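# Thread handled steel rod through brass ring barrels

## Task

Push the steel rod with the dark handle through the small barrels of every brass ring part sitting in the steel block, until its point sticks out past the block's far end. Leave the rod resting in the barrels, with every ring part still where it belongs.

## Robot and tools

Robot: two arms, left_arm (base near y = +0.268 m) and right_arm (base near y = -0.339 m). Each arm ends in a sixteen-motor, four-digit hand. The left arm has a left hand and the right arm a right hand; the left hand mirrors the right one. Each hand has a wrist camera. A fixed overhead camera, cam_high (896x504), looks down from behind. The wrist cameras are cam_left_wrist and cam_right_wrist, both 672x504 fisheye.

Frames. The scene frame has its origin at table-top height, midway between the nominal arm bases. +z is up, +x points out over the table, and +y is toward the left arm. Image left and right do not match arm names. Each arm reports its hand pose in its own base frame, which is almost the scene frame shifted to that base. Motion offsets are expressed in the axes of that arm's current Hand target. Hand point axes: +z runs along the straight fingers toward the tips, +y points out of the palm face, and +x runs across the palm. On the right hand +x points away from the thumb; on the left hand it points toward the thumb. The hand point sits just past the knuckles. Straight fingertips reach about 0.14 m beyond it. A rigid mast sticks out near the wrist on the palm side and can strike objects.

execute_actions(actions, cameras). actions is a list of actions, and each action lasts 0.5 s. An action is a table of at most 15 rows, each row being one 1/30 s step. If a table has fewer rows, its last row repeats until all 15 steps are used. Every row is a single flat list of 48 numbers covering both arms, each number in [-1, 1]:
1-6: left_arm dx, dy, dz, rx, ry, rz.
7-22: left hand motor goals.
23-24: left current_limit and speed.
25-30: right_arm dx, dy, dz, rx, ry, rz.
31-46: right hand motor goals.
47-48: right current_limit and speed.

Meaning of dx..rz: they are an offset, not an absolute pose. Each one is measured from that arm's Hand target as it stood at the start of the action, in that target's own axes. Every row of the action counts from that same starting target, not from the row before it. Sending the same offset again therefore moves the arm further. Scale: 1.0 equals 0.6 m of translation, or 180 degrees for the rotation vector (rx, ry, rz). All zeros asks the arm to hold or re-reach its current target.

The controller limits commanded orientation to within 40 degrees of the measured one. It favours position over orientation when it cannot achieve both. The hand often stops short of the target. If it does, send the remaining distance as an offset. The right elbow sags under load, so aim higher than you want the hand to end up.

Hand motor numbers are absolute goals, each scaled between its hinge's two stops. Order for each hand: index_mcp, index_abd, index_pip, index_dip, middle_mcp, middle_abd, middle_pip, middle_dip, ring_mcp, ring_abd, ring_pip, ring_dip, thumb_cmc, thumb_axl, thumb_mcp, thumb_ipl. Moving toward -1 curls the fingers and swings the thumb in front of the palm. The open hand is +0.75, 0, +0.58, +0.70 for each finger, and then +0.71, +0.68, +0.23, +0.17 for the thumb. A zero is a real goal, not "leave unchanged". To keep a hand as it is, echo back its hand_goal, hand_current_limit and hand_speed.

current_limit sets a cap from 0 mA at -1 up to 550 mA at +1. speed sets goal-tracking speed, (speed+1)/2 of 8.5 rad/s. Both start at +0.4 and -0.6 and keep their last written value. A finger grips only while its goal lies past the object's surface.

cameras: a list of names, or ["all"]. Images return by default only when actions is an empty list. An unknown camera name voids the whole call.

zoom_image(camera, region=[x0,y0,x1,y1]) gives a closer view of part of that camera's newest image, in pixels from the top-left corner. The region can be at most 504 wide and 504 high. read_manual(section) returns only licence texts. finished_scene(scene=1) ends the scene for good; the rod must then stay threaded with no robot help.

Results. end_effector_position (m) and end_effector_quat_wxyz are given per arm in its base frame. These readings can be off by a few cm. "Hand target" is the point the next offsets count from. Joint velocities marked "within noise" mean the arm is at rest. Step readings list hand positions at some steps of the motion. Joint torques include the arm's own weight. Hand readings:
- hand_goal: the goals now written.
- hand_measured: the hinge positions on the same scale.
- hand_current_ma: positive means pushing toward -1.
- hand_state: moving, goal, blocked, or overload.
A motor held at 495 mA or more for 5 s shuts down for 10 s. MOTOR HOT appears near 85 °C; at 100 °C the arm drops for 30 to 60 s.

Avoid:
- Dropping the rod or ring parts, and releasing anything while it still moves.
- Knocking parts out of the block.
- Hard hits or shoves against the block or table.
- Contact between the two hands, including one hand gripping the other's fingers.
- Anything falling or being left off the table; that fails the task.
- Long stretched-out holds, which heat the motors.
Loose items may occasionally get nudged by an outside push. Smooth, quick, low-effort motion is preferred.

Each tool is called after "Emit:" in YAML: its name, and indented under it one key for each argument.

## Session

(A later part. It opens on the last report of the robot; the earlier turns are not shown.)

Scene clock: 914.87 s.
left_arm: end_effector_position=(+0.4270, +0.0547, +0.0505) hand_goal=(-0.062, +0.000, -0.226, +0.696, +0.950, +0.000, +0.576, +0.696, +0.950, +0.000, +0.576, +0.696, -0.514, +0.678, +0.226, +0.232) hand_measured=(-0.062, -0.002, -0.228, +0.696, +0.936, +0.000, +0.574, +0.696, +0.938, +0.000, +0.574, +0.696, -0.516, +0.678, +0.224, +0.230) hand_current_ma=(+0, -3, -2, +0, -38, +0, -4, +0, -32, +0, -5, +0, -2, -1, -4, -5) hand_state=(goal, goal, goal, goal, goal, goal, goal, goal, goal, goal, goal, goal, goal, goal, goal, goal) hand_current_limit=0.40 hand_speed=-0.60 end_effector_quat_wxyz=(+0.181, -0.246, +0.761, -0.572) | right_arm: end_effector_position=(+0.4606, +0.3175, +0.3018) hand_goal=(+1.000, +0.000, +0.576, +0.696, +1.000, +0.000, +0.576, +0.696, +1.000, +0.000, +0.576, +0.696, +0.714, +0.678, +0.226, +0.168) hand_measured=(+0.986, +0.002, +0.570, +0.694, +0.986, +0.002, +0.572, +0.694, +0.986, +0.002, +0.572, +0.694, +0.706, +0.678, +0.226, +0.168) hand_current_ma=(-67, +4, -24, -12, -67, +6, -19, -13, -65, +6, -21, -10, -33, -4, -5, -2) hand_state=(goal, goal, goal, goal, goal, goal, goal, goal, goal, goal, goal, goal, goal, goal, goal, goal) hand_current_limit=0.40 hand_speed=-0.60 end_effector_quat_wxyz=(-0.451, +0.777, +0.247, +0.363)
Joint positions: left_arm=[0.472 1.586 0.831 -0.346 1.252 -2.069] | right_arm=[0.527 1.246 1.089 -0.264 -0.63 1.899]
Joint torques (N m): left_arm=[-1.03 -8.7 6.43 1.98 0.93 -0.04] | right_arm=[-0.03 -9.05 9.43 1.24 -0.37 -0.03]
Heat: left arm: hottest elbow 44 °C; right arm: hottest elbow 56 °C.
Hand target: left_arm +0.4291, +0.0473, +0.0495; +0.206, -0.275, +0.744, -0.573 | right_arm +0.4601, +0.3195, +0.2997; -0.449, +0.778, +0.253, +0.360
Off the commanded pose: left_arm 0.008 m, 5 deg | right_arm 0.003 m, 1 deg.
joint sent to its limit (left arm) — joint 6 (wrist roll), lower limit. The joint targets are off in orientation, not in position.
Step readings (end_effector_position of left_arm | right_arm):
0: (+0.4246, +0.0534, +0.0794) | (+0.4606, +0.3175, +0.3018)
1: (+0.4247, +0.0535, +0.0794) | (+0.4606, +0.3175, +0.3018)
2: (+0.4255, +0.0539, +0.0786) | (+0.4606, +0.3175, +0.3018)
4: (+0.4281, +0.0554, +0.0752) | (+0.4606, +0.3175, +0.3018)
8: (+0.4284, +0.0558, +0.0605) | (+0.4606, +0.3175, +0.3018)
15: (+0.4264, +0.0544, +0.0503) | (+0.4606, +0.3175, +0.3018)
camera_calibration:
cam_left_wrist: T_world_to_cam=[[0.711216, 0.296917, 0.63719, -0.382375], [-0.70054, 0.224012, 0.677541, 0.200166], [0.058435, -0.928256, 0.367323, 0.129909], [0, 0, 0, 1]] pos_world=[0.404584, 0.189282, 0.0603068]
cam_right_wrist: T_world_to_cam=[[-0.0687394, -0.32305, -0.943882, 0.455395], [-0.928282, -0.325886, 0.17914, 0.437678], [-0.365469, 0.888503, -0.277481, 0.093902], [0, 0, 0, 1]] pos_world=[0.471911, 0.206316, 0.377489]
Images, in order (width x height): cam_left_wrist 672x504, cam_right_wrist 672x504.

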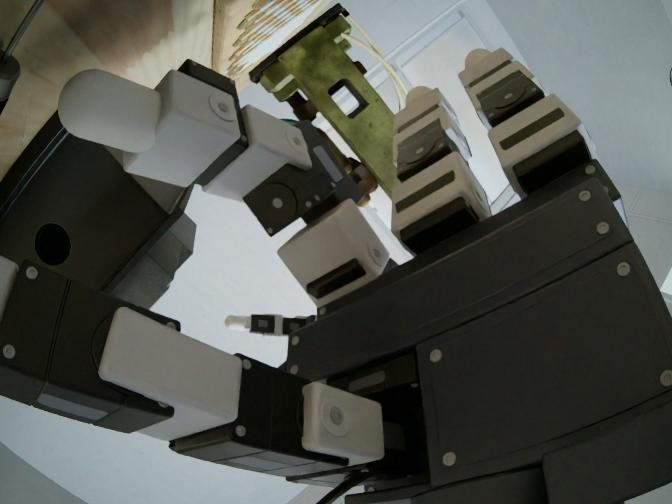

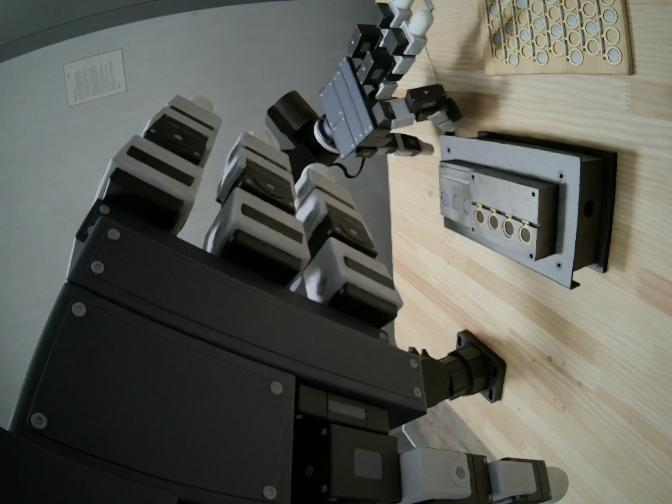

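Emit:
execute_actions:
  actions:
    - [[-0.0023,0.011,0.0188,0,0,0,-0.062,0,-0.226,0.696,0.95,0,0.576,0.696,0.95,0,0.576,0.696,-0.514,0.678,0.225,0.232,0.4,-0.6,0,0,0,0,0,0,1,0,0.576,0.696,1,0,0.576,0.696,1,0,0.576,0.696,0.714,0.678,0.226,0.168,0.4,-0.6]]
  cameras: ["cam_left_wrist", "cam_right_wrist"]

Emit:
zoom_image:
  camera: "cam_right_wrist"
  region: [370, 60, 490, 180]

Emit:
zoom_image:
  camera: "cam_left_wrist"
  region: [0, 0, 240, 240]

Scene clock: 936.20 s.
left_arm: end_effector_position=(+0.4302, +0.0450, +0.0394) hand_goal=(-0.062, +0.000, -0.226, +0.696, +0.950, +0.000, +0.576, +0.696, +0.950, +0.000, +0.576, +0.696, -0.514, +0.678, +0.226, +0.232) hand_measured=(-0.062, -0.002, -0.228, +0.696, +0.936, +0.000, +0.574, +0.696, +0.938, +0.000, +0.574, +0.696, -0.516, +0.678, +0.224, +0.230) hand_current_ma=(+0, -3, -2, +0, -38, +0, -4, +0, -32, +0, -5, +0, -2, -1, -4, -5) hand_state=(goal, goal, goal, goal, goal, goal, goal, goal, goal, goal, goal, goal, goal, goal, goal, goal) hand_current_limit=0.40 hand_speed=-0.60 end_effector_quat_wxyz=(+0.172, -0.239, +0.764, -0.574) | right_arm: end_effector_position=(+0.4606, +0.3175, +0.3018) hand_goal=(+1.000, +0.000, +0.576, +0.696, +1.000, +0.000, +0.576, +0.696, +1.000, +0.000, +0.576, +0.696, +0.714, +0.678, +0.226, +0.168) hand_measured=(+0.986, +0.002, +0.570, +0.694, +0.986, +0.002, +0.572, +0.694, +0.986, +0.002, +0.572, +0.694, +0.706, +0.678, +0.226, +0.168) hand_current_ma=(-67, +4, -24, -12, -67, +6, -19, -13, -65, +6, -21, -10, -33, -4, -5, -2) hand_state=(goal, goal, goal, goal, goal, goal, goal, goal, goal, goal, goal, goal, goal, goal, goal, goal) hand_current_limit=0.40 hand_speed=-0.60 end_effector_quat_wxyz=(-0.451, +0.777, +0.247, +0.363)
Joint positions: left_arm=[0.446 1.615 0.831 -0.323 1.249 -2.069] | right_arm=[0.527 1.246 1.089 -0.264 -0.63 1.899]
Joint torques (N m): left_arm=[-0.91 -8.53 7.05 1.89 0.85 -0.07] | right_arm=[0.03 -9 9.43 1.24 -0.37 -0.03]
Heat: left arm: hottest elbow 43 °C; right arm: hottest elbow 56 °C.
Hand target: left_arm +0.4360, +0.0412, +0.0402; +0.206, -0.275, +0.744, -0.573 | right_arm +0.4601, +0.3195, +0.2997; -0.449, +0.778, +0.253, +0.360
Off the commanded pose: left_arm 0.007 m, 6 deg | right_arm 0.003 m, 1 deg.
joint sent to its limit (left arm) — joint 6 (wrist roll), lower limit. The joint targets are off in orientation, not in position.
Step readings (end_effector_position of left_arm | right_arm):
0: (+0.4270, +0.0547, +0.0505) | (+0.4606, +0.3175, +0.3018)
1: (+0.4271, +0.0548, +0.0505) | (+0.4606, +0.3175, +0.3018)
2: (+0.4274, +0.0546, +0.0504) | (+0.4606, +0.3175, +0.3018)
4: (+0.4287, +0.0533, +0.0490) | (+0.4606, +0.3175, +0.3018)
8: (+0.4298, +0.0480, +0.0432) | (+0.4606, +0.3175, +0.3018)
15: (+0.4299, +0.0449, +0.0394) | (+0.4606, +0.3175, +0.3018)
camera_calibration:
cam_left_wrist: T_world_to_cam=[[0.722529, 0.28005, 0.632079, -0.378559], [-0.690285, 0.241736, 0.681961, 0.206599], [0.038187, -0.929051, 0.367976, 0.133372], [0, 0, 0, 1]] pos_world=[0.411039, 0.179983, 0.0493088]
cam_right_wrist: T_world_to_cam=[[-0.0687394, -0.32305, -0.943882, 0.455395], [-0.928282, -0.325886, 0.17914, 0.437678], [-0.365469, 0.888503, -0.277481, 0.093902], [0, 0, 0, 1]] pos_world=[0.471911, 0.206316, 0.377489]
Images, in order (width x height): cam_left_wrist 672x504, cam_right_wrist 672x504.

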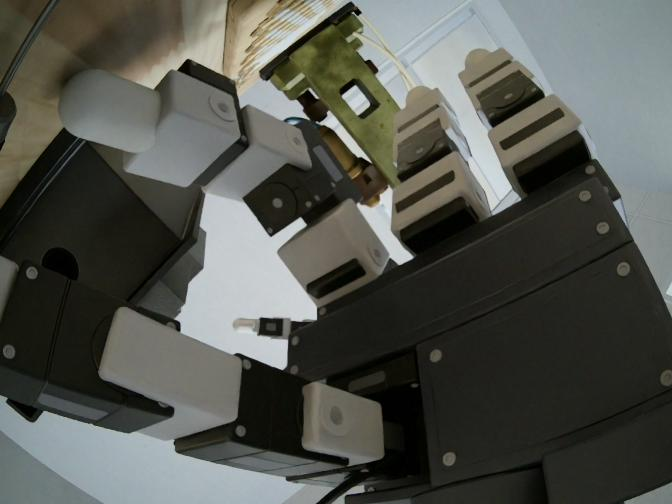

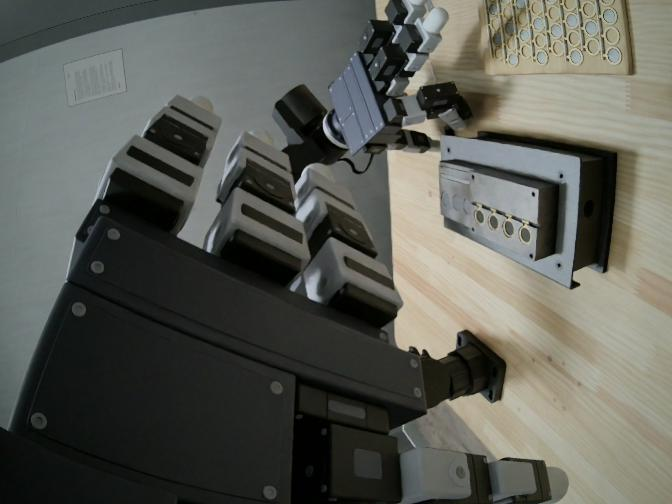

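Scaled by 4.200 from the camera's 672x504 image, which has a finer 960x720 frame.

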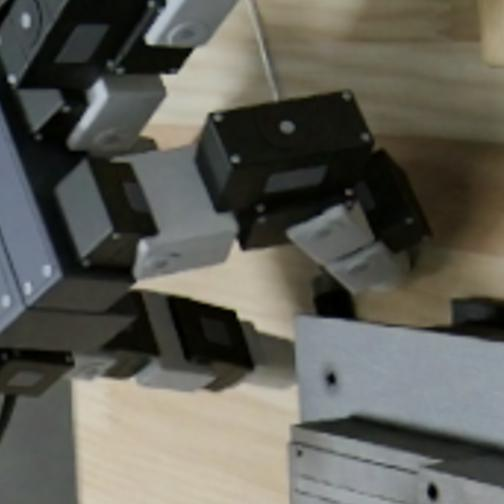

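Scaled by 2.100 from the camera's 672x504 image, which has a finer 960x720 frame.

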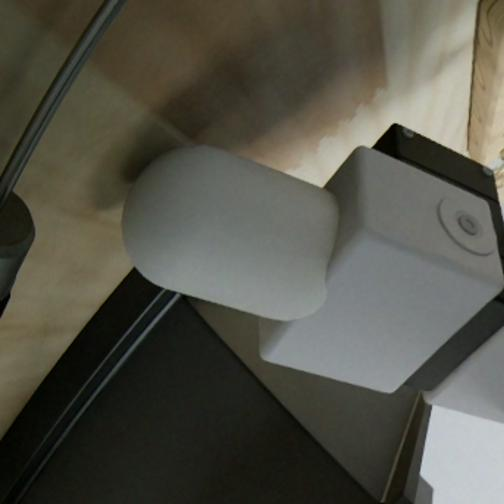

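Emit:
execute_actions:
  actions:
    - [[0,0,0,0,0,0,-0.62,0,0.25,0.696,0.95,0,0.576,0.696,0.95,0,0.576,0.696,-0.514,0.678,0.03,0.2,0.2,-0.85,0,0,0,0,0,0,1,0,0.576,0.696,1,0,0.576,0.696,1,0,0.576,0.696,0.714,0.678,0.226,0.168,0.4,-0.6]]
    - [[0,0,0,0,0,0,-0.62,0,0.25,0.696,0.95,0,0.576,0.696,0.95,0,0.576,0.696,-0.514,0.678,0.03,0.2,0.2,-0.85,0,0,0,0,0,0,1,0,0.576,0.696,1,0,0.576,0.696,1,0,0.576,0.696,0.714,0.678,0.226,0.168,0.4,-0.6]]
  cameras: ["all"]

Scene clock: 980.83 s.
left_arm: end_effector_position=(+0.4306, +0.0405, +0.0421) hand_goal=(-0.620, +0.000, +0.250, +0.696, +0.950, +0.000, +0.576, +0.696, +0.950, +0.000, +0.576, +0.696, -0.514, +0.678, +0.030, +0.200) hand_measured=(-0.448, -0.008, +0.264, +0.702, +0.936, +0.000, +0.574, +0.696, +0.938, +0.000, +0.574, +0.696, -0.514, +0.678, +0.060, +0.216) hand_current_ma=(+330, -12, +35, +13, -38, +0, -4, +0, -32, +0, -5, +0, +0, -1, +116, +53) hand_state=(blocked, goal, goal, goal, goal, goal, goal, goal, goal, goal, goal, goal, goal, goal, blocked, goal) hand_current_limit=0.20 hand_speed=-0.85 end_effector_quat_wxyz=(+0.169, -0.235, +0.761, -0.581) | right_arm: end_effector_position=(+0.4606, +0.3175, +0.3018) hand_goal=(+1.000, +0.000, +0.576, +0.696, +1.000, +0.000, +0.576, +0.696, +1.000, +0.000, +0.576, +0.696, +0.714, +0.678, +0.226, +0.168) hand_measured=(+0.986, +0.002, +0.570, +0.694, +0.986, +0.002, +0.572, +0.694, +0.986, +0.002, +0.572, +0.694, +0.706, +0.678, +0.226, +0.168) hand_current_ma=(-67, +4, -24, -12, -67, +6, -19, -13, -65, +6, -21, -10, -33, -4, -5, -2) hand_state=(goal, goal, goal, goal, goal, goal, goal, goal, goal, goal, goal, goal, goal, goal, goal, goal) hand_current_limit=0.40 hand_speed=-0.60 end_effector_quat_wxyz=(-0.451, +0.777, +0.247, +0.363)
Joint positions: left_arm=[0.44 1.615 0.831 -0.318 1.265 -2.077] | right_arm=[0.527 1.246 1.089 -0.264 -0.63 1.899]
Joint torques (N m): left_arm=[-0.56 -8.64 7.01 1.7 0.21 -0.01] | right_arm=[0.03 -9.11 9.43 1.24 -0.37 -0.03]
Heat: left arm: hottest elbow 44 °C; right arm: hottest elbow 56 °C.
Hand target: left_arm +0.4360, +0.0412, +0.0402; +0.206, -0.275, +0.744, -0.573 | right_arm +0.4601, +0.3195, +0.2997; -0.449, +0.778, +0.253, +0.360
Off the commanded pose: left_arm 0.006 m, 7 deg | right_arm 0.003 m, 1 deg.
joint sent to its limit (left arm) — joint 6 (wrist roll), lower limit. The joint targets are off in orientation, not in position.
Step readings (end_effector_position of left_arm | right_arm):
0: (+0.4302, +0.0450, +0.0394) | (+0.4606, +0.3175, +0.3018)
1: (+0.4302, +0.0450, +0.0394) | (+0.4606, +0.3175, +0.3018)
2: (+0.4302, +0.0450, +0.0394) | (+0.4606, +0.3175, +0.3018)
4: (+0.4302, +0.0450, +0.0394) | (+0.4606, +0.3175, +0.3018)
8: (+0.4302, +0.0450, +0.0394) | (+0.4606, +0.3175, +0.3018)
15: (+0.4300, +0.0446, +0.0398) | (+0.4606, +0.3175, +0.3018)
16: (+0.4299, +0.0445, +0.0399) | (+0.4606, +0.3175, +0.3018)
17: (+0.4298, +0.0443, +0.0400) | (+0.4606, +0.3175, +0.3018)
19: (+0.4300, +0.0439, +0.0405) | (+0.4606, +0.3175, +0.3018)
23: (+0.4302, +0.0426, +0.0412) | (+0.4606, +0.3175, +0.3018)
30: (+0.4306, +0.0405, +0.0421) | (+0.4606, +0.3175, +0.3018)
camera_calibration:
cam_left_wrist: T_world_to_cam=[[0.722465, 0.281519, 0.6315, -0.379342], [-0.690897, 0.258824, 0.675035, 0.20606], [0.0265879, -0.92399, 0.381492, 0.132413], [0, 0, 0, 1]] pos_world=[0.412906, 0.175807, 0.0499421]
cam_right_wrist: T_world_to_cam=[[-0.0687394, -0.32305, -0.943882, 0.455395], [-0.928282, -0.325886, 0.17914, 0.437678], [-0.365469, 0.888503, -0.277481, 0.093902], [0, 0, 0, 1]] pos_world=[0.471911, 0.206316, 0.377489]

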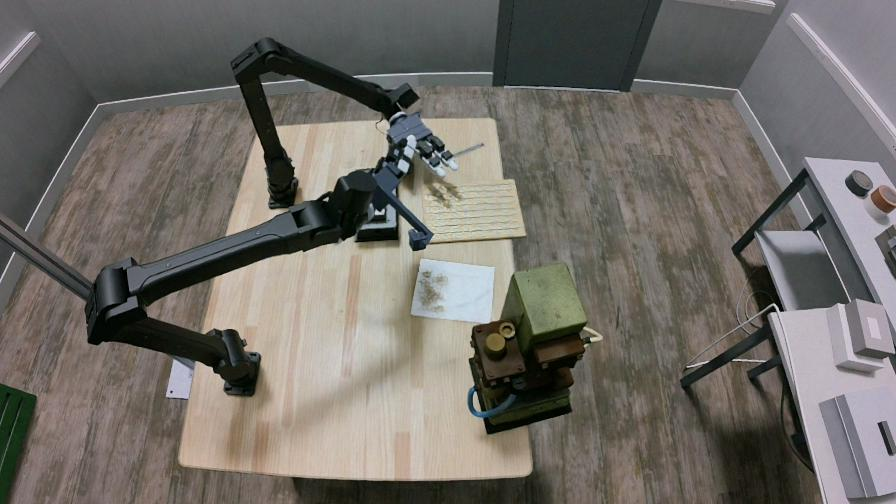

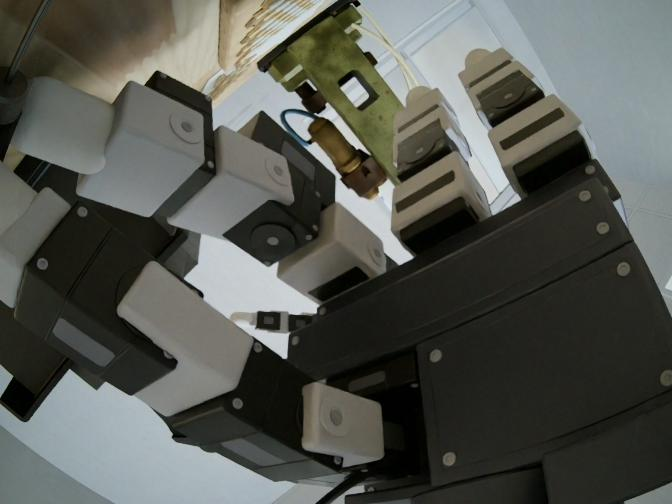

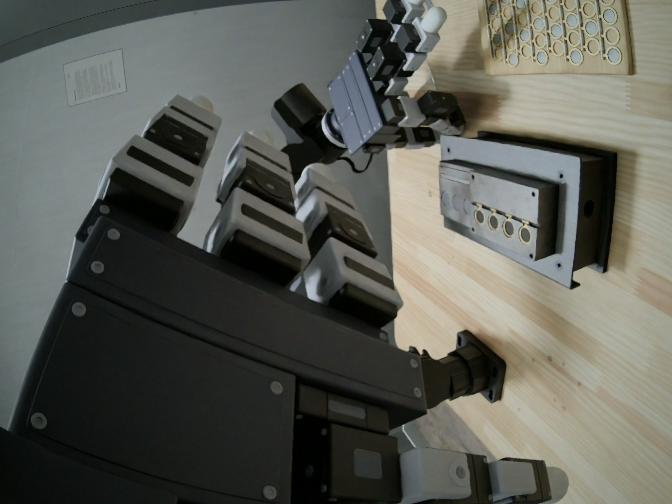

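Emit:
zoom_image:
  camera: "cam_left_wrist"
  region: [0, 40, 240, 220]

Emit:
zoom_image:
  camera: "cam_right_wrist"
  region: [340, 0, 500, 170]

Emit:
zoom_image:
  camera: "cam_high"
  region: [350, 90, 510, 210]

Scaled by 2.100 from the camera's 672x504 image, which has a finer 960x720 frame.

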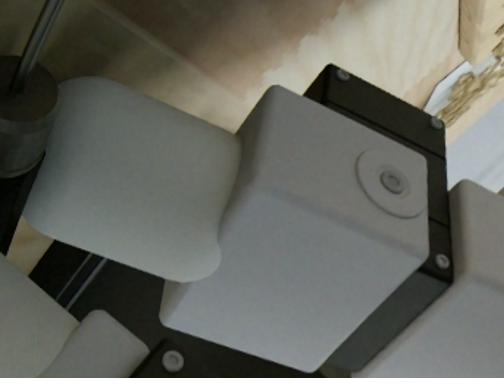

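Scaled by 2.965 from the camera's 672x504 image, which has a finer 960x720 frame.

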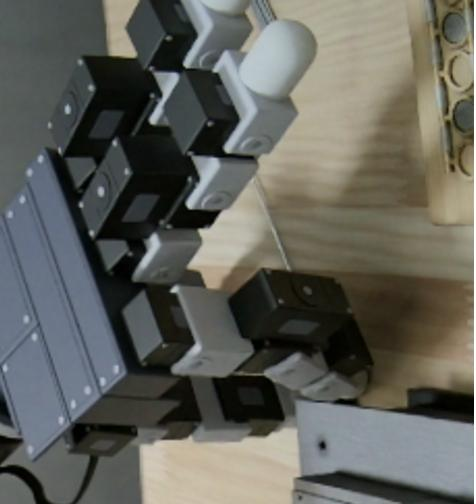

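Scaled by 3.150 from the camera's 896x504 image, which has a finer 1280x720 frame.

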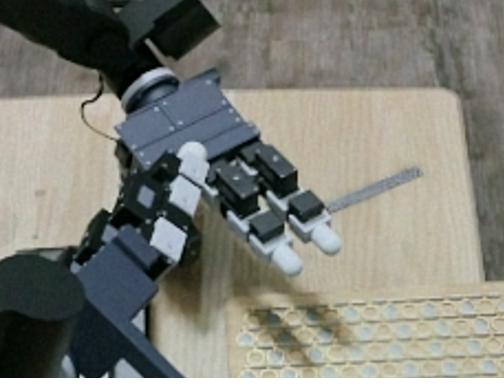

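Emit:
execute_actions:
  actions:
    - [[0,0,0,0,0,0,-0.66,0,0.24,0.696,0.95,0,0.576,0.696,0.95,0,0.576,0.696,-0.514,0.678,0.0,0.19,0.7,-0.85,0,0,0,0,0,0,1,0,0.576,0.696,1,0,0.576,0.696,1,0,0.576,0.696,0.714,0.678,0.226,0.168,0.4,-0.6]]
    - [[0,-0.048,-0.013,0,0,0,-0.66,0,0.24,0.696,0.95,0,0.576,0.696,0.95,0,0.576,0.696,-0.514,0.678,0.0,0.19,0.7,-0.85,0,0,0,0,0,0,1,0,0.576,0.696,1,0,0.576,0.696,1,0,0.576,0.696,0.714,0.678,0.226,0.168,0.4,-0.6]]
    - [[0,-0.064,-0.017,0,0,0,-0.66,0,0.24,0.696,0.95,0,0.576,0.696,0.95,0,0.576,0.696,-0.514,0.678,0.0,0.19,0.7,-0.85,0,0,0,0,0,0,1,0,0.576,0.696,1,0,0.576,0.696,1,0,0.576,0.696,0.714,0.678,0.226,0.168,0.4,-0.6]]
  cameras: ["all"]

Scene clock: 1013.30 s.
left_arm: end_effector_position=(+0.4164, +0.0353, +0.0881) hand_goal=(-0.660, +0.000, +0.240, +0.696, +0.950, +0.000, +0.576, +0.696, +0.950, +0.000, +0.576, +0.696, -0.514, +0.678, +0.000, +0.190) hand_measured=(-0.464, -0.010, +0.278, +0.712, +0.936, +0.000, +0.574, +0.696, +0.938, +0.000, +0.574, +0.696, -0.514, +0.678, +0.060, +0.216) hand_current_ma=(+467, -18, +117, +41, -38, +0, -4, +0, -32, +0, -5, +0, +0, -1, +274, +99) hand_state=(blocked, goal, blocked, goal, goal, goal, goal, goal, goal, goal, goal, goal, goal, goal, blocked, blocked) hand_current_limit=0.70 hand_speed=-0.85 end_effector_quat_wxyz=(+0.158, -0.244, +0.763, -0.578) | right_arm: end_effector_position=(+0.4606, +0.3175, +0.3018) hand_goal=(+1.000, +0.000, +0.576, +0.696, +1.000, +0.000, +0.576, +0.696, +1.000, +0.000, +0.576, +0.696, +0.714, +0.678, +0.226, +0.168) hand_measured=(+0.986, +0.002, +0.570, +0.694, +0.986, +0.002, +0.572, +0.694, +0.986, +0.002, +0.572, +0.694, +0.706, +0.678, +0.226, +0.168) hand_current_ma=(-67, +4, -24, -12, -67, +6, -19, -13, -65, +6, -21, -10, -33, -4, -5, -2) hand_state=(goal, goal, goal, goal, goal, goal, goal, goal, goal, goal, goal, goal, goal, goal, goal, goal) hand_current_limit=0.40 hand_speed=-0.60 end_effector_quat_wxyz=(-0.451, +0.777, +0.247, +0.363)
Joint positions: left_arm=[0.44 1.496 0.855 -0.498 1.254 -2.067] | right_arm=[0.527 1.246 1.089 -0.264 -0.63 1.899]
Joint torques (N m): left_arm=[-0.32 -8.88 11.3 0.65 0.85 -0.11] | right_arm=[0.03 -9.05 9.44 1.22 -0.37 -0.04]
Heat: left arm: hottest elbow 44 °C; right arm: hottest elbow 56 °C.
Hand target: left_arm +0.4364, +0.0415, +0.1097; +0.206, -0.275, +0.744, -0.572 | right_arm +0.4601, +0.3195, +0.2997; -0.449, +0.778, +0.253, +0.360
Off the commanded pose: left_arm 0.030 m, 7 deg | right_arm 0.003 m, 1 deg.
joint sent to its limit (left arm) — joint 6 (wrist roll), lower limit. The joint targets are off in orientation, not in position.
Step readings (end_effector_position of left_arm | right_arm):
0: (+0.4306, +0.0405, +0.0421) | (+0.4606, +0.3175, +0.3018)
1: (+0.4306, +0.0405, +0.0421) | (+0.4606, +0.3175, +0.3018)
2: (+0.4306, +0.0405, +0.0421) | (+0.4606, +0.3175, +0.3018)
4: (+0.4307, +0.0403, +0.0421) | (+0.4606, +0.3175, +0.3018)
8: (+0.4307, +0.0402, +0.0421) | (+0.4606, +0.3175, +0.3018)
15: (+0.4307, +0.0402, +0.0421) | (+0.4606, +0.3175, +0.3018)
16: (+0.4307, +0.0402, +0.0421) | (+0.4606, +0.3175, +0.3018)
17: (+0.4307, +0.0402, +0.0428) | (+0.4606, +0.3175, +0.3018)
19: (+0.4285, +0.0405, +0.0437) | (+0.4606, +0.3175, +0.3018)
23: (+0.4241, +0.0387, +0.0485) | (+0.4606, +0.3175, +0.3018)
30: (+0.4225, +0.0380, +0.0530) | (+0.4606, +0.3175, +0.3018)
31: (+0.4222, +0.0379, +0.0531) | (+0.4606, +0.3175, +0.3018)
32: (+0.4206, +0.0371, +0.0536) | (+0.4606, +0.3175, +0.3018)
34: (+0.4189, +0.0372, +0.0575) | (+0.4606, +0.3175, +0.3018)
38: (+0.4180, +0.0364, +0.0762) | (+0.4606, +0.3175, +0.3018)
45: (+0.4172, +0.0356, +0.0882) | (+0.4606, +0.3175, +0.3018)
camera_calibration:
cam_left_wrist: T_world_to_cam=[[0.740528, 0.28367, 0.60922, -0.402252], [-0.670848, 0.258411, 0.695116, 0.156454], [0.0397544, -0.923447, 0.38166, 0.104968], [0, 0, 0, 1]] pos_world=[0.398663, 0.17061, 0.096244]
cam_right_wrist: T_world_to_cam=[[-0.0687394, -0.32305, -0.943882, 0.455395], [-0.928282, -0.325886, 0.17914, 0.437678], [-0.365469, 0.888503, -0.277481, 0.093902], [0, 0, 0, 1]] pos_world=[0.471911, 0.206316, 0.377489]

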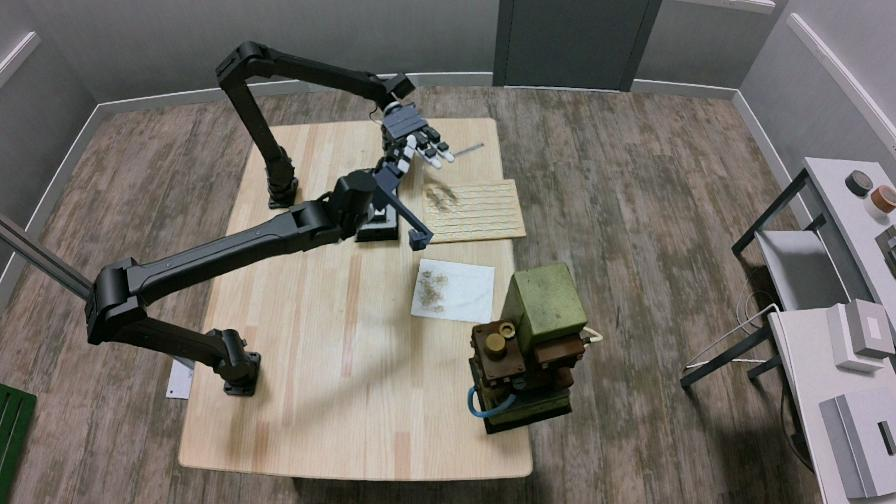

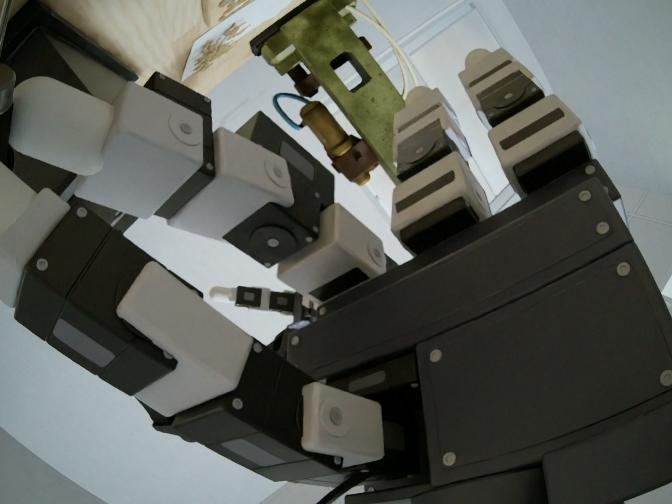

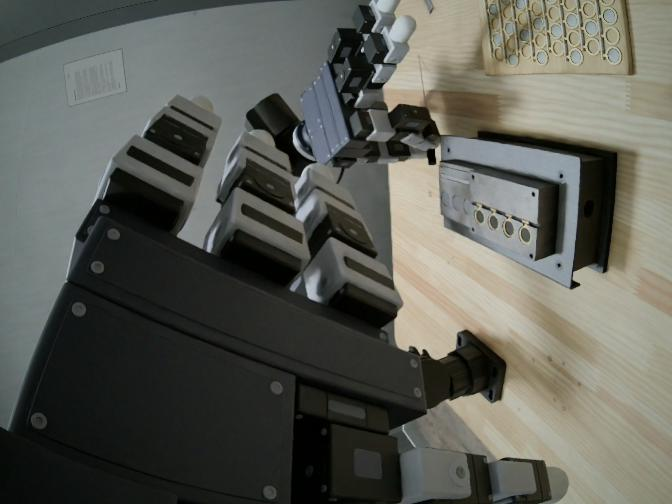

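Emit:
zoom_image:
  camera: "cam_right_wrist"
  region: [340, 0, 500, 170]

Emit:
zoom_image:
  camera: "cam_left_wrist"
  region: [0, 0, 240, 220]

Scaled by 2.965 from the camera's 672x504 image, which has a finer 960x720 frame.

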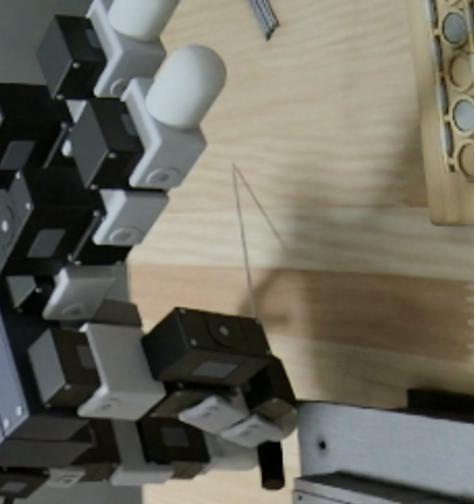

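Scaled by 2.100 from the camera's 672x504 image, which has a finer 960x720 frame.

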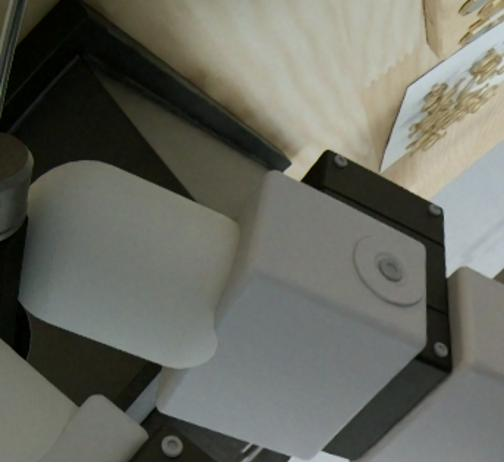

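Emit:
execute_actions:
  actions:
    - [[0,-0.048,-0.013,0,0,0,-0.66,0,0.24,0.696,0.95,0,0.576,0.696,0.95,0,0.576,0.696,-0.514,0.678,0.0,0.19,0.7,-0.85,0,0,0,0,0,0,1,0,0.576,0.696,1,0,0.576,0.696,1,0,0.576,0.696,0.714,0.678,0.226,0.168,0.4,-0.6]]
    - [[0,-0.024,-0.0065,0,0,0,-0.66,0,0.24,0.696,0.95,0,0.576,0.696,0.95,0,0.576,0.696,-0.514,0.678,0.0,0.19,0.7,-0.85,0,0,0,0,0,0,1,0,0.576,0.696,1,0,0.576,0.696,1,0,0.576,0.696,0.714,0.678,0.226,0.168,0.4,-0.6]]
  cameras: ["cam_right_wrist","cam_left_wrist"]

Emit:
zoom_image:
  camera: "cam_right_wrist"
  region: [320, 0, 480, 170]

Scene clock: 1102.03 s.
left_arm: end_effector_position=(+0.4152, +0.0344, +0.1254) hand_goal=(-0.660, +0.000, +0.240, +0.696, +0.950, +0.000, +0.576, +0.696, +0.950, +0.000, +0.576, +0.696, -0.514, +0.678, +0.000, +0.190) hand_measured=(-0.468, -0.006, +0.280, +0.712, +0.936, +0.000, +0.574, +0.696, +0.938, +0.000, +0.574, +0.696, -0.514, +0.678, +0.060, +0.216) hand_current_ma=(+468, -9, +119, +41, -38, +0, -4, +0, -32, +0, -5, +0, +0, -1, +274, +99) hand_state=(blocked, goal, blocked, goal, goal, goal, goal, goal, goal, goal, goal, goal, goal, goal, blocked, blocked) hand_current_limit=0.70 hand_speed=-0.85 end_effector_quat_wxyz=(+0.150, -0.250, +0.761, -0.579) | right_arm: end_effector_position=(+0.4606, +0.3175, +0.3018) hand_goal=(+1.000, +0.000, +0.576, +0.696, +1.000, +0.000, +0.576, +0.696, +1.000, +0.000, +0.576, +0.696, +0.714, +0.678, +0.226, +0.168) hand_measured=(+0.986, +0.002, +0.570, +0.694, +0.986, +0.002, +0.572, +0.694, +0.986, +0.002, +0.572, +0.694, +0.706, +0.678, +0.226, +0.168) hand_current_ma=(-67, +4, -24, -12, -67, +6, -19, -13, -65, +6, -21, -10, -33, -4, -5, -2) hand_state=(goal, goal, goal, goal, goal, goal, goal, goal, goal, goal, goal, goal, goal, goal, goal, goal) hand_current_limit=0.40 hand_speed=-0.60 end_effector_quat_wxyz=(-0.451, +0.777, +0.247, +0.363)
Joint positions: left_arm=[0.44 1.44 0.912 -0.629 1.256 -2.068] | right_arm=[0.527 1.246 1.089 -0.264 -0.63 1.899]
Joint torques (N m): left_arm=[-0.26 -9.47 12.36 0.73 0.87 -0.09] | right_arm=[0.03 -8.94 9.44 1.24 -0.37 -0.03]
Heat: left arm: hottest elbow 48 °C; right arm: hottest elbow 56 °C.
Hand target: left_arm +0.4366, +0.0417, +0.1545; +0.206, -0.275, +0.744, -0.573 | right_arm +0.4601, +0.3195, +0.2997; -0.449, +0.778, +0.253, +0.360
Off the commanded pose: left_arm 0.037 m, 7 deg | right_arm 0.003 m, 1 deg.
joint sent to its limit (left arm) — joint 6 (wrist roll), lower limit. The joint targets are off in orientation, not in position.
Step readings (end_effector_position of left_arm | right_arm):
0: (+0.4164, +0.0353, +0.0881) | (+0.4606, +0.3175, +0.3018)
1: (+0.4162, +0.0352, +0.0880) | (+0.4606, +0.3175, +0.3018)
2: (+0.4157, +0.0349, +0.0886) | (+0.4606, +0.3175, +0.3018)
4: (+0.4134, +0.0338, +0.0915) | (+0.4606, +0.3175, +0.3018)
8: (+0.4123, +0.0332, +0.1026) | (+0.4606, +0.3175, +0.3018)
15: (+0.4163, +0.0350, +0.1138) | (+0.4606, +0.3175, +0.3018)
16: (+0.4160, +0.0348, +0.1138) | (+0.4606, +0.3175, +0.3018)
17: (+0.4153, +0.0345, +0.1138) | (+0.4606, +0.3175, +0.3018)
19: (+0.4137, +0.0337, +0.1146) | (+0.4606, +0.3175, +0.3018)
23: (+0.4132, +0.0335, +0.1193) | (+0.4606, +0.3175, +0.3018)
30: (+0.4155, +0.0346, +0.1254) | (+0.4606, +0.3175, +0.3018)
camera_calibration:
cam_left_wrist: T_world_to_cam=[[0.750682, 0.289301, 0.593954, -0.426274], [-0.65908, 0.265713, 0.703569, 0.12372], [0.0457218, -0.91962, 0.390139, 0.086318], [0, 0, 0, 1]] pos_world=[0.397591, 0.169827, 0.132465]
cam_right_wrist: T_world_to_cam=[[-0.0687394, -0.32305, -0.943882, 0.455395], [-0.928282, -0.325886, 0.17914, 0.437678], [-0.365469, 0.888503, -0.277481, 0.093902], [0, 0, 0, 1]] pos_world=[0.471911, 0.206316, 0.377489]
Images, in order (width x height): cam_left_wrist 672x504, cam_right_wrist 672x504.

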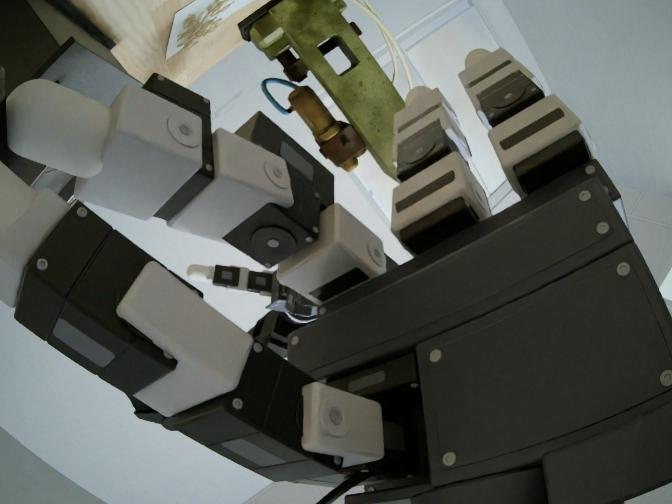

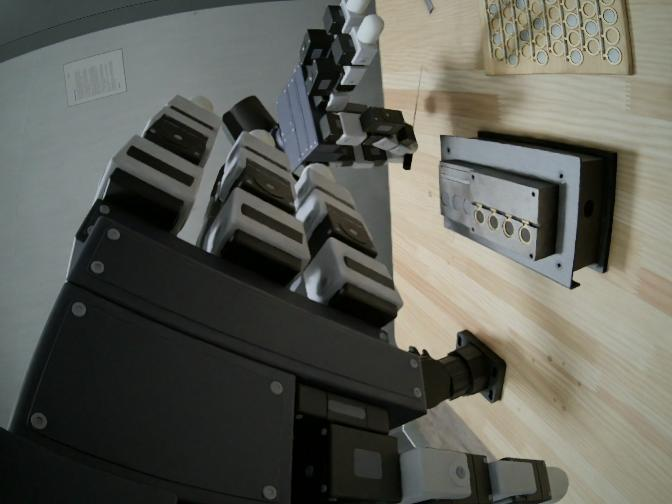

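Scaled by 2.965 from the camera's 672x504 image, which has a finer 960x720 frame.

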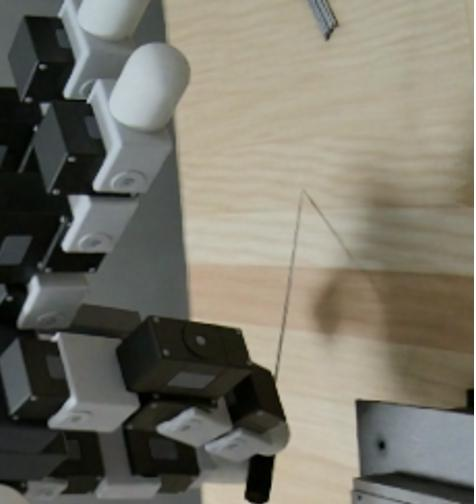

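Emit:
execute_actions:
  actions:
    - [[-0.0775,0.0468,-0.0778,0,0,0,-0.66,0,0.24,0.696,-0.30,0,0.28,0.696,-0.30,0,0.28,0.696,-0.514,0.678,0.0,0.19,0.7,-0.7,0,0,0,0,0,0,1,0,0.576,0.696,1,0,0.576,0.696,1,0,0.576,0.696,0.714,0.678,0.226,0.168,0.4,-0.6]]
    - [[-0.0533,0.095,-0.0363,0,0,0,-0.66,0,0.24,0.696,-0.30,0,0.28,0.696,-0.30,0,0.28,0.696,-0.514,0.678,0.0,0.19,0.7,-0.7,0,0,0,0,0,0,1,0,0.576,0.696,1,0,0.576,0.696,1,0,0.576,0.696,0.714,0.678,0.226,0.168,0.4,-0.6]]
  cameras: ["cam_right_wrist","cam_left_wrist"]

Scene clock: 1136.03 s.
left_arm: end_effector_position=(+0.4203, +0.1449, +0.0744) hand_goal=(-0.660, +0.000, +0.240, +0.696, -0.300, +0.000, +0.280, +0.696, -0.300, +0.000, +0.280, +0.696, -0.514, +0.678, +0.000, +0.190) hand_measured=(-0.472, -0.002, +0.280, +0.712, -0.298, +0.000, +0.280, +0.696, -0.298, +0.000, +0.280, +0.696, -0.512, +0.678, +0.060, +0.216) hand_current_ma=(+468, -4, +119, +41, +4, +0, +1, +0, +4, +0, +1, +0, +2, -1, +274, +99) hand_state=(blocked, goal, blocked, goal, goal, goal, goal, goal, goal, goal, goal, goal, goal, goal, blocked, blocked) hand_current_limit=0.70 hand_speed=-0.70 end_effector_quat_wxyz=(+0.190, -0.294, +0.739, -0.576) | right_arm: end_effector_position=(+0.4606, +0.3175, +0.3018) hand_goal=(+1.000, +0.000, +0.576, +0.696, +1.000, +0.000, +0.576, +0.696, +1.000, +0.000, +0.576, +0.696, +0.714, +0.678, +0.226, +0.168) hand_measured=(+0.986, +0.002, +0.570, +0.694, +0.986, +0.002, +0.572, +0.694, +0.986, +0.002, +0.572, +0.694, +0.706, +0.678, +0.226, +0.168) hand_current_ma=(-67, +4, -24, -12, -67, +6, -19, -13, -65, +6, -21, -10, -33, -4, -5, -2) hand_state=(goal, goal, goal, goal, goal, goal, goal, goal, goal, goal, goal, goal, goal, goal, goal, goal) hand_current_limit=0.40 hand_speed=-0.60 end_effector_quat_wxyz=(-0.451, +0.777, +0.247, +0.363)
Joint positions: left_arm=[0.668 1.672 1.039 -0.832 1.302 -1.742] | right_arm=[0.527 1.246 1.089 -0.264 -0.63 1.899]
Joint torques (N m): left_arm=[-0.21 -10.17 10.77 0.21 0.92 0.08] | right_arm=[0.09 -9 9.42 1.24 -0.38 -0.03]
Heat: left arm: hottest elbow 50 °C; right arm: hottest elbow 57 °C.
Hand target: left_arm +0.4392, +0.1595, +0.0895; +0.206, -0.275, +0.744, -0.573 | right_arm +0.4601, +0.3195, +0.2997; -0.449, +0.778, +0.253, +0.360
Off the commanded pose: left_arm 0.028 m, 3 deg | right_arm 0.003 m, 1 deg.
Step readings (end_effector_position of left_arm | right_arm):
0: (+0.4152, +0.0344, +0.1254) | (+0.4606, +0.3175, +0.3018)
1: (+0.4152, +0.0344, +0.1254) | (+0.4606, +0.3175, +0.3018)
2: (+0.4151, +0.0360, +0.1260) | (+0.4606, +0.3175, +0.3018)
4: (+0.4146, +0.0432, +0.1269) | (+0.4606, +0.3175, +0.3018)
8: (+0.4149, +0.0803, +0.1238) | (+0.4606, +0.3175, +0.3018)
15: (+0.4156, +0.1000, +0.1185) | (+0.4606, +0.3175, +0.3018)
16: (+0.4156, +0.0997, +0.1184) | (+0.4606, +0.3175, +0.3018)
17: (+0.4159, +0.1004, +0.1174) | (+0.4606, +0.3175, +0.3018)
19: (+0.4185, +0.1057, +0.1123) | (+0.4606, +0.3175, +0.3018)
23: (+0.4189, +0.1286, +0.0859) | (+0.4606, +0.3175, +0.3018)
30: (+0.4126, +0.1384, +0.0669) | (+0.4606, +0.3175, +0.3018)
camera_calibration:
cam_left_wrist: T_world_to_cam=[[0.699418, 0.389817, 0.599047, -0.425236], [-0.697727, 0.19076, 0.690498, 0.161652], [0.154894, -0.900918, 0.405407, 0.157899], [0, 0, 0, 1]] pos_world=[0.385749, 0.277182, 0.0791027]
cam_right_wrist: T_world_to_cam=[[-0.0687394, -0.32305, -0.943882, 0.455395], [-0.928282, -0.325886, 0.17914, 0.437678], [-0.365469, 0.888503, -0.277481, 0.093902], [0, 0, 0, 1]] pos_world=[0.471911, 0.206316, 0.377489]
Images, in order (width x height): cam_left_wrist 672x504, cam_right_wrist 672x504.

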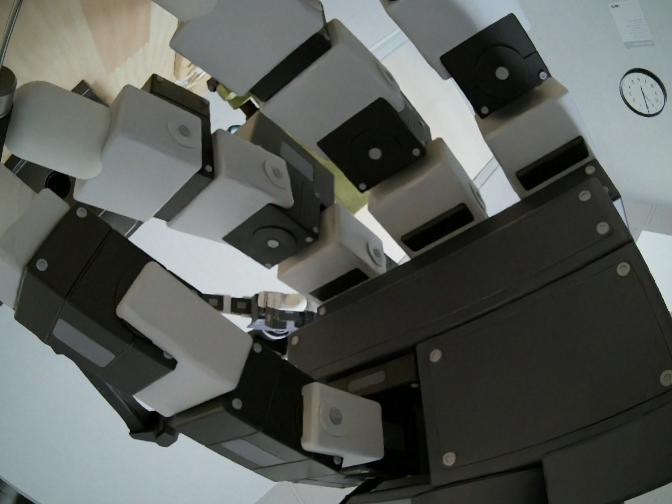

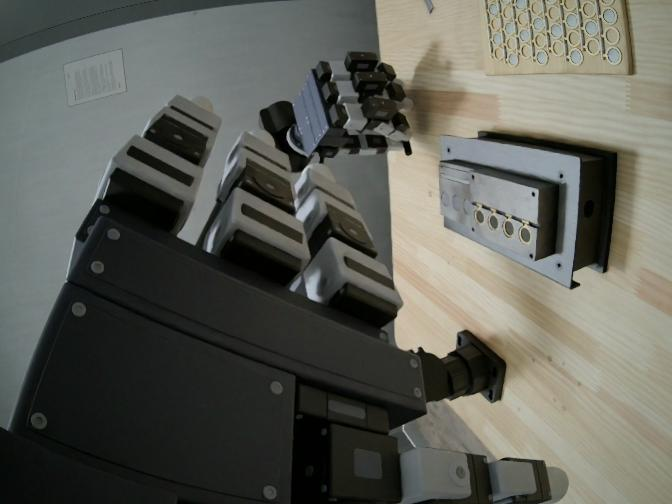

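Emit:
execute_actions:
  actions:
    - [[0.0105,0.0402,0.0263,-0.136,0.026,0,-0.66,0,0.24,0.696,-0.42,0,0.28,0.696,-0.42,0,0.28,0.696,-0.514,0.678,0.0,0.19,0.7,-0.7,0,0,0,0,0,0,1,0,0.576,0.696,1,0,0.576,0.696,1,0,0.576,0.696,0.714,0.678,0.226,0.168,0.4,-0.6]]
  cameras: ["cam_right_wrist","cam_left_wrist"]

Emit:
zoom_image:
  camera: "cam_right_wrist"
  region: [300, 0, 460, 170]

Scene clock: 1166.33 s.
left_arm: end_effector_position=(+0.4195, +0.1351, +0.0461) hand_goal=(-0.660, +0.000, +0.240, +0.696, -0.420, +0.000, +0.280, +0.696, -0.420, +0.000, +0.280, +0.696, -0.514, +0.678, +0.000, +0.190) hand_measured=(-0.472, -0.004, +0.280, +0.712, -0.412, +0.000, +0.280, +0.696, -0.414, +0.000, +0.280, +0.696, -0.512, +0.678, +0.060, +0.216) hand_current_ma=(+467, -4, +119, +41, +16, +0, +1, +0, +14, +0, +1, +0, +2, -1, +274, +99) hand_state=(blocked, goal, blocked, goal, goal, goal, goal, goal, goal, goal, goal, goal, goal, goal, blocked, blocked) hand_current_limit=0.70 hand_speed=-0.70 end_effector_quat_wxyz=(+0.095, -0.293, +0.855, -0.416) | right_arm: end_effector_position=(+0.4606, +0.3175, +0.3018) hand_goal=(+1.000, +0.000, +0.576, +0.696, +1.000, +0.000, +0.576, +0.696, +1.000, +0.000, +0.576, +0.696, +0.714, +0.678, +0.226, +0.168) hand_measured=(+0.986, +0.002, +0.570, +0.694, +0.986, +0.002, +0.572, +0.694, +0.986, +0.002, +0.572, +0.694, +0.706, +0.678, +0.226, +0.168) hand_current_ma=(-67, +4, -24, -12, -67, +6, -19, -13, -65, +6, -21, -10, -33, -4, -5, -2) hand_state=(goal, goal, goal, goal, goal, goal, goal, goal, goal, goal, goal, goal, goal, goal, goal, goal) hand_current_limit=0.40 hand_speed=-0.60 end_effector_quat_wxyz=(-0.451, +0.777, +0.247, +0.363)
Joint positions: left_arm=[0.503 1.686 1.119 -0.94 0.88 -1.759] | right_arm=[0.527 1.246 1.089 -0.264 -0.63 1.899]
Joint torques (N m): left_arm=[0.15 -10.34 11.64 0.09 0.47 -0.06] | right_arm=[0.03 -9.11 9.43 1.24 -0.37 -0.03]
Heat: left arm: hottest elbow 53 °C; right arm: hottest elbow 57 °C.
Hand target: left_arm +0.4401, +0.1484, +0.0621; +0.113, -0.289, +0.857, -0.412 | right_arm +0.4601, +0.3195, +0.2997; -0.449, +0.778, +0.253, +0.360
Off the commanded pose: left_arm 0.029 m, 2 deg | right_arm 0.003 m, 1 deg.
Step readings (end_effector_position of left_arm | right_arm):
0: (+0.4203, +0.1450, +0.0744) | (+0.4606, +0.3175, +0.3018)
1: (+0.4196, +0.1460, +0.0729) | (+0.4606, +0.3175, +0.3018)
2: (+0.4166, +0.1511, +0.0658) | (+0.4606, +0.3175, +0.3018)
4: (+0.4098, +0.1617, +0.0502) | (+0.4606, +0.3175, +0.3018)
8: (+0.4119, +0.1523, +0.0439) | (+0.4606, +0.3175, +0.3018)
15: (+0.4217, +0.1349, +0.0499) | (+0.4606, +0.3175, +0.3018)
camera_calibration:
cam_left_wrist: T_world_to_cam=[[0.880357, 0.12295, 0.4581, -0.437233], [-0.46218, 0.00532127, 0.88677, 0.099736], [0.10659, -0.992399, 0.0615094, 0.20906], [0, 0, 0, 1]] pos_world=[0.408734, 0.260698, 0.0989944]
cam_right_wrist: T_world_to_cam=[[-0.0687394, -0.32305, -0.943882, 0.455395], [-0.928282, -0.325886, 0.17914, 0.437678], [-0.365469, 0.888503, -0.277481, 0.093902], [0, 0, 0, 1]] pos_world=[0.471911, 0.206316, 0.377489]
Images, in order (width x height): cam_left_wrist 672x504, cam_right_wrist 672x504.

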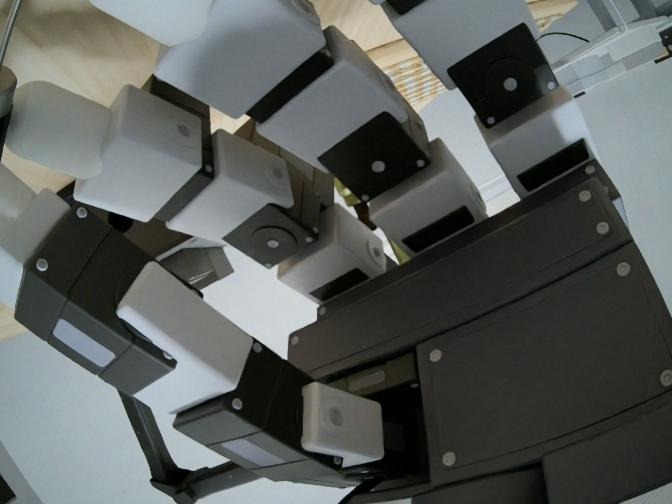

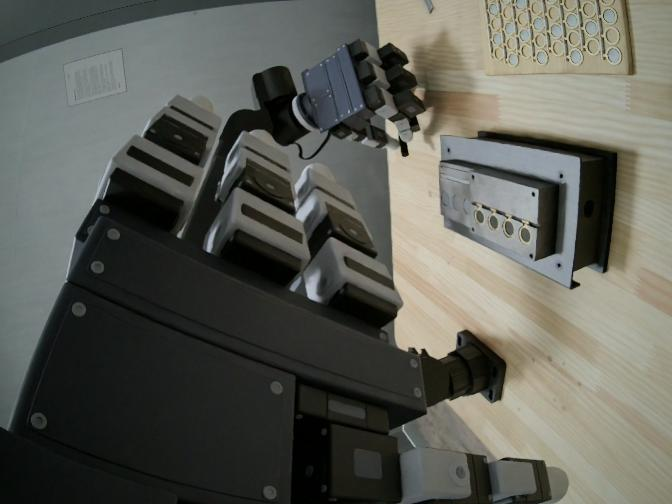

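Scaled by 2.965 from the camera's 672x504 image, which has a finer 960x720 frame.

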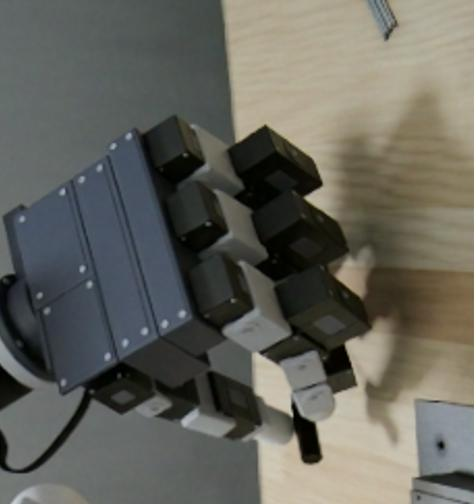

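Emit:
execute_actions:
  actions:
    - [[0.0083,0.0402,0.0232,-0.14,0.026,0,-0.66,0,0.24,0.696,-0.42,0,0.28,0.696,-0.42,0,0.28,0.696,-0.514,0.678,0.0,0.19,0.7,-0.7,0,0,0,0,0,0,1,0,0.576,0.696,1,0,0.576,0.696,1,0,0.576,0.696,0.714,0.678,0.226,0.168,0.4,-0.6]]
  cameras: ["cam_right_wrist","cam_left_wrist"]

Emit:
zoom_image:
  camera: "cam_right_wrist"
  region: [300, 0, 460, 170]

Scene clock: 1175.30 s.
left_arm: end_effector_position=(+0.4146, +0.1412, +0.0250) hand_goal=(-0.660, +0.000, +0.240, +0.696, -0.420, +0.000, +0.280, +0.696, -0.420, +0.000, +0.280, +0.696, -0.514, +0.678, +0.000, +0.190) hand_measured=(-0.472, -0.004, +0.280, +0.712, -0.412, +0.000, +0.280, +0.696, -0.418, +0.000, +0.282, +0.696, -0.510, +0.678, +0.060, +0.216) hand_current_ma=(+468, -5, +119, +41, +20, +0, +1, +0, +5, +0, +2, +0, +5, -1, +274, +99) hand_state=(blocked, goal, blocked, goal, goal, goal, goal, goal, goal, goal, goal, goal, goal, goal, blocked, blocked) hand_current_limit=0.70 hand_speed=-0.70 end_effector_quat_wxyz=(+0.002, -0.285, +0.931, -0.229) | right_arm: end_effector_position=(+0.4606, +0.3175, +0.3018) hand_goal=(+1.000, +0.000, +0.576, +0.696, +1.000, +0.000, +0.576, +0.696, +1.000, +0.000, +0.576, +0.696, +0.714, +0.678, +0.226, +0.168) hand_measured=(+0.986, +0.002, +0.570, +0.694, +0.986, +0.002, +0.572, +0.694, +0.986, +0.002, +0.572, +0.694, +0.706, +0.678, +0.226, +0.168) hand_current_ma=(-67, +4, -24, -12, -67, +6, -19, -13, -65, +6, -21, -10, -33, -4, -5, -2) hand_state=(goal, goal, goal, goal, goal, goal, goal, goal, goal, goal, goal, goal, goal, goal, goal, goal) hand_current_limit=0.40 hand_speed=-0.60 end_effector_quat_wxyz=(-0.451, +0.777, +0.247, +0.363)
Joint positions: left_arm=[0.348 1.764 1.209 -1.037 0.461 -1.811] | right_arm=[0.527 1.246 1.089 -0.264 -0.63 1.899]
Joint torques (N m): left_arm=[0.15 -10.64 10.81 -0.08 0.02 -0.1] | right_arm=[0.03 -9.05 9.43 1.24 -0.37 -0.03]
Heat: left arm: hottest elbow 52 °C; right arm: hottest elbow 57 °C.
Hand target: left_arm +0.4324, +0.1485, +0.0349; +0.012, -0.290, +0.930, -0.227 | right_arm +0.4601, +0.3195, +0.2997; -0.449, +0.778, +0.253, +0.360
Off the commanded pose: left_arm 0.022 m, 1 deg | right_arm 0.003 m, 1 deg.
Step readings (end_effector_position of left_arm | right_arm):
0: (+0.4195, +0.1351, +0.0461) | (+0.4606, +0.3175, +0.3018)
1: (+0.4187, +0.1369, +0.0455) | (+0.4606, +0.3175, +0.3018)
2: (+0.4143, +0.1445, +0.0419) | (+0.4606, +0.3175, +0.3018)
4: (+0.4061, +0.1606, +0.0353) | (+0.4606, +0.3175, +0.3018)
8: (+0.4094, +0.1576, +0.0281) | (+0.4606, +0.3175, +0.3018)
15: (+0.4154, +0.1406, +0.0242) | (+0.4606, +0.3175, +0.3018)
camera_calibration:
cam_left_wrist: T_world_to_cam=[[0.975887, -0.0850849, 0.201011, -0.427806], [-0.216725, -0.268065, 0.938707, 0.0516456], [-0.0259857, -0.959636, -0.280041, 0.275824], [0, 0, 0, 1]] pos_world=[0.435851, 0.242135, 0.114756]
cam_right_wrist: T_world_to_cam=[[-0.0687394, -0.32305, -0.943882, 0.455395], [-0.928282, -0.325886, 0.17914, 0.437678], [-0.365469, 0.888503, -0.277481, 0.093902], [0, 0, 0, 1]] pos_world=[0.471911, 0.206316, 0.377489]
Images, in order (width x height): cam_left_wrist 672x504, cam_right_wrist 672x504.

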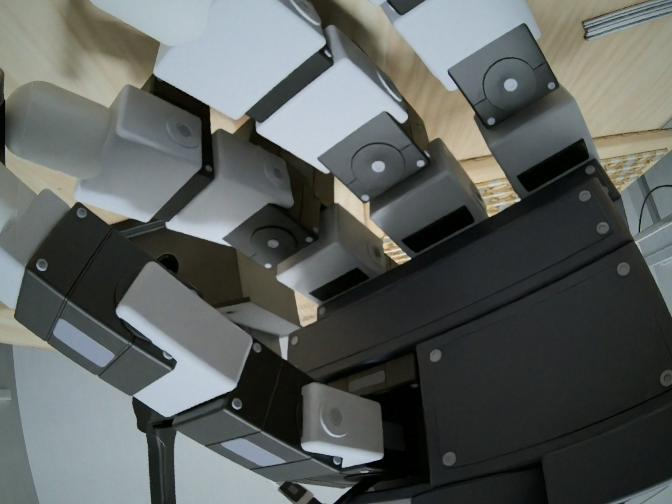

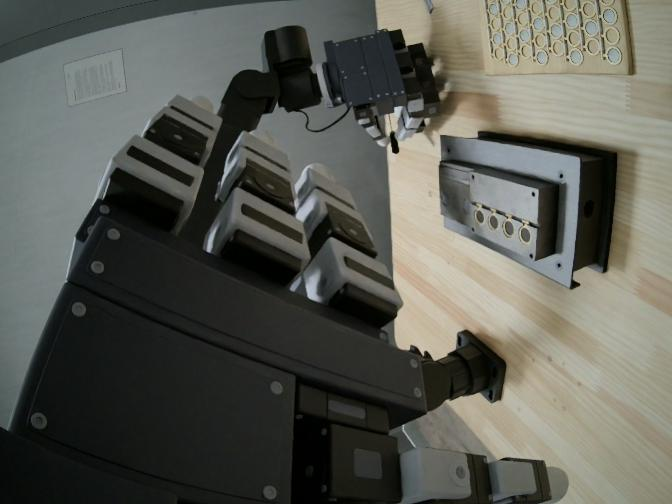

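Scaled by 2.965 from the camera's 672x504 image, which has a finer 960x720 frame.

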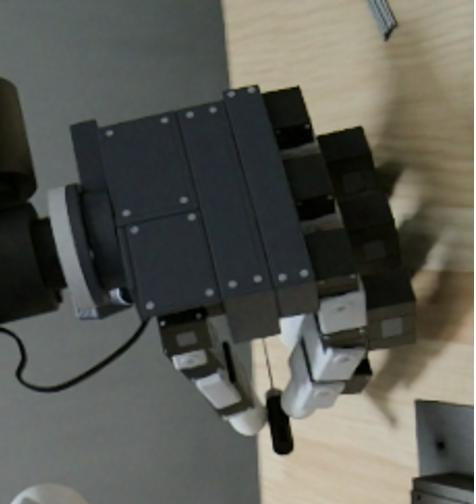

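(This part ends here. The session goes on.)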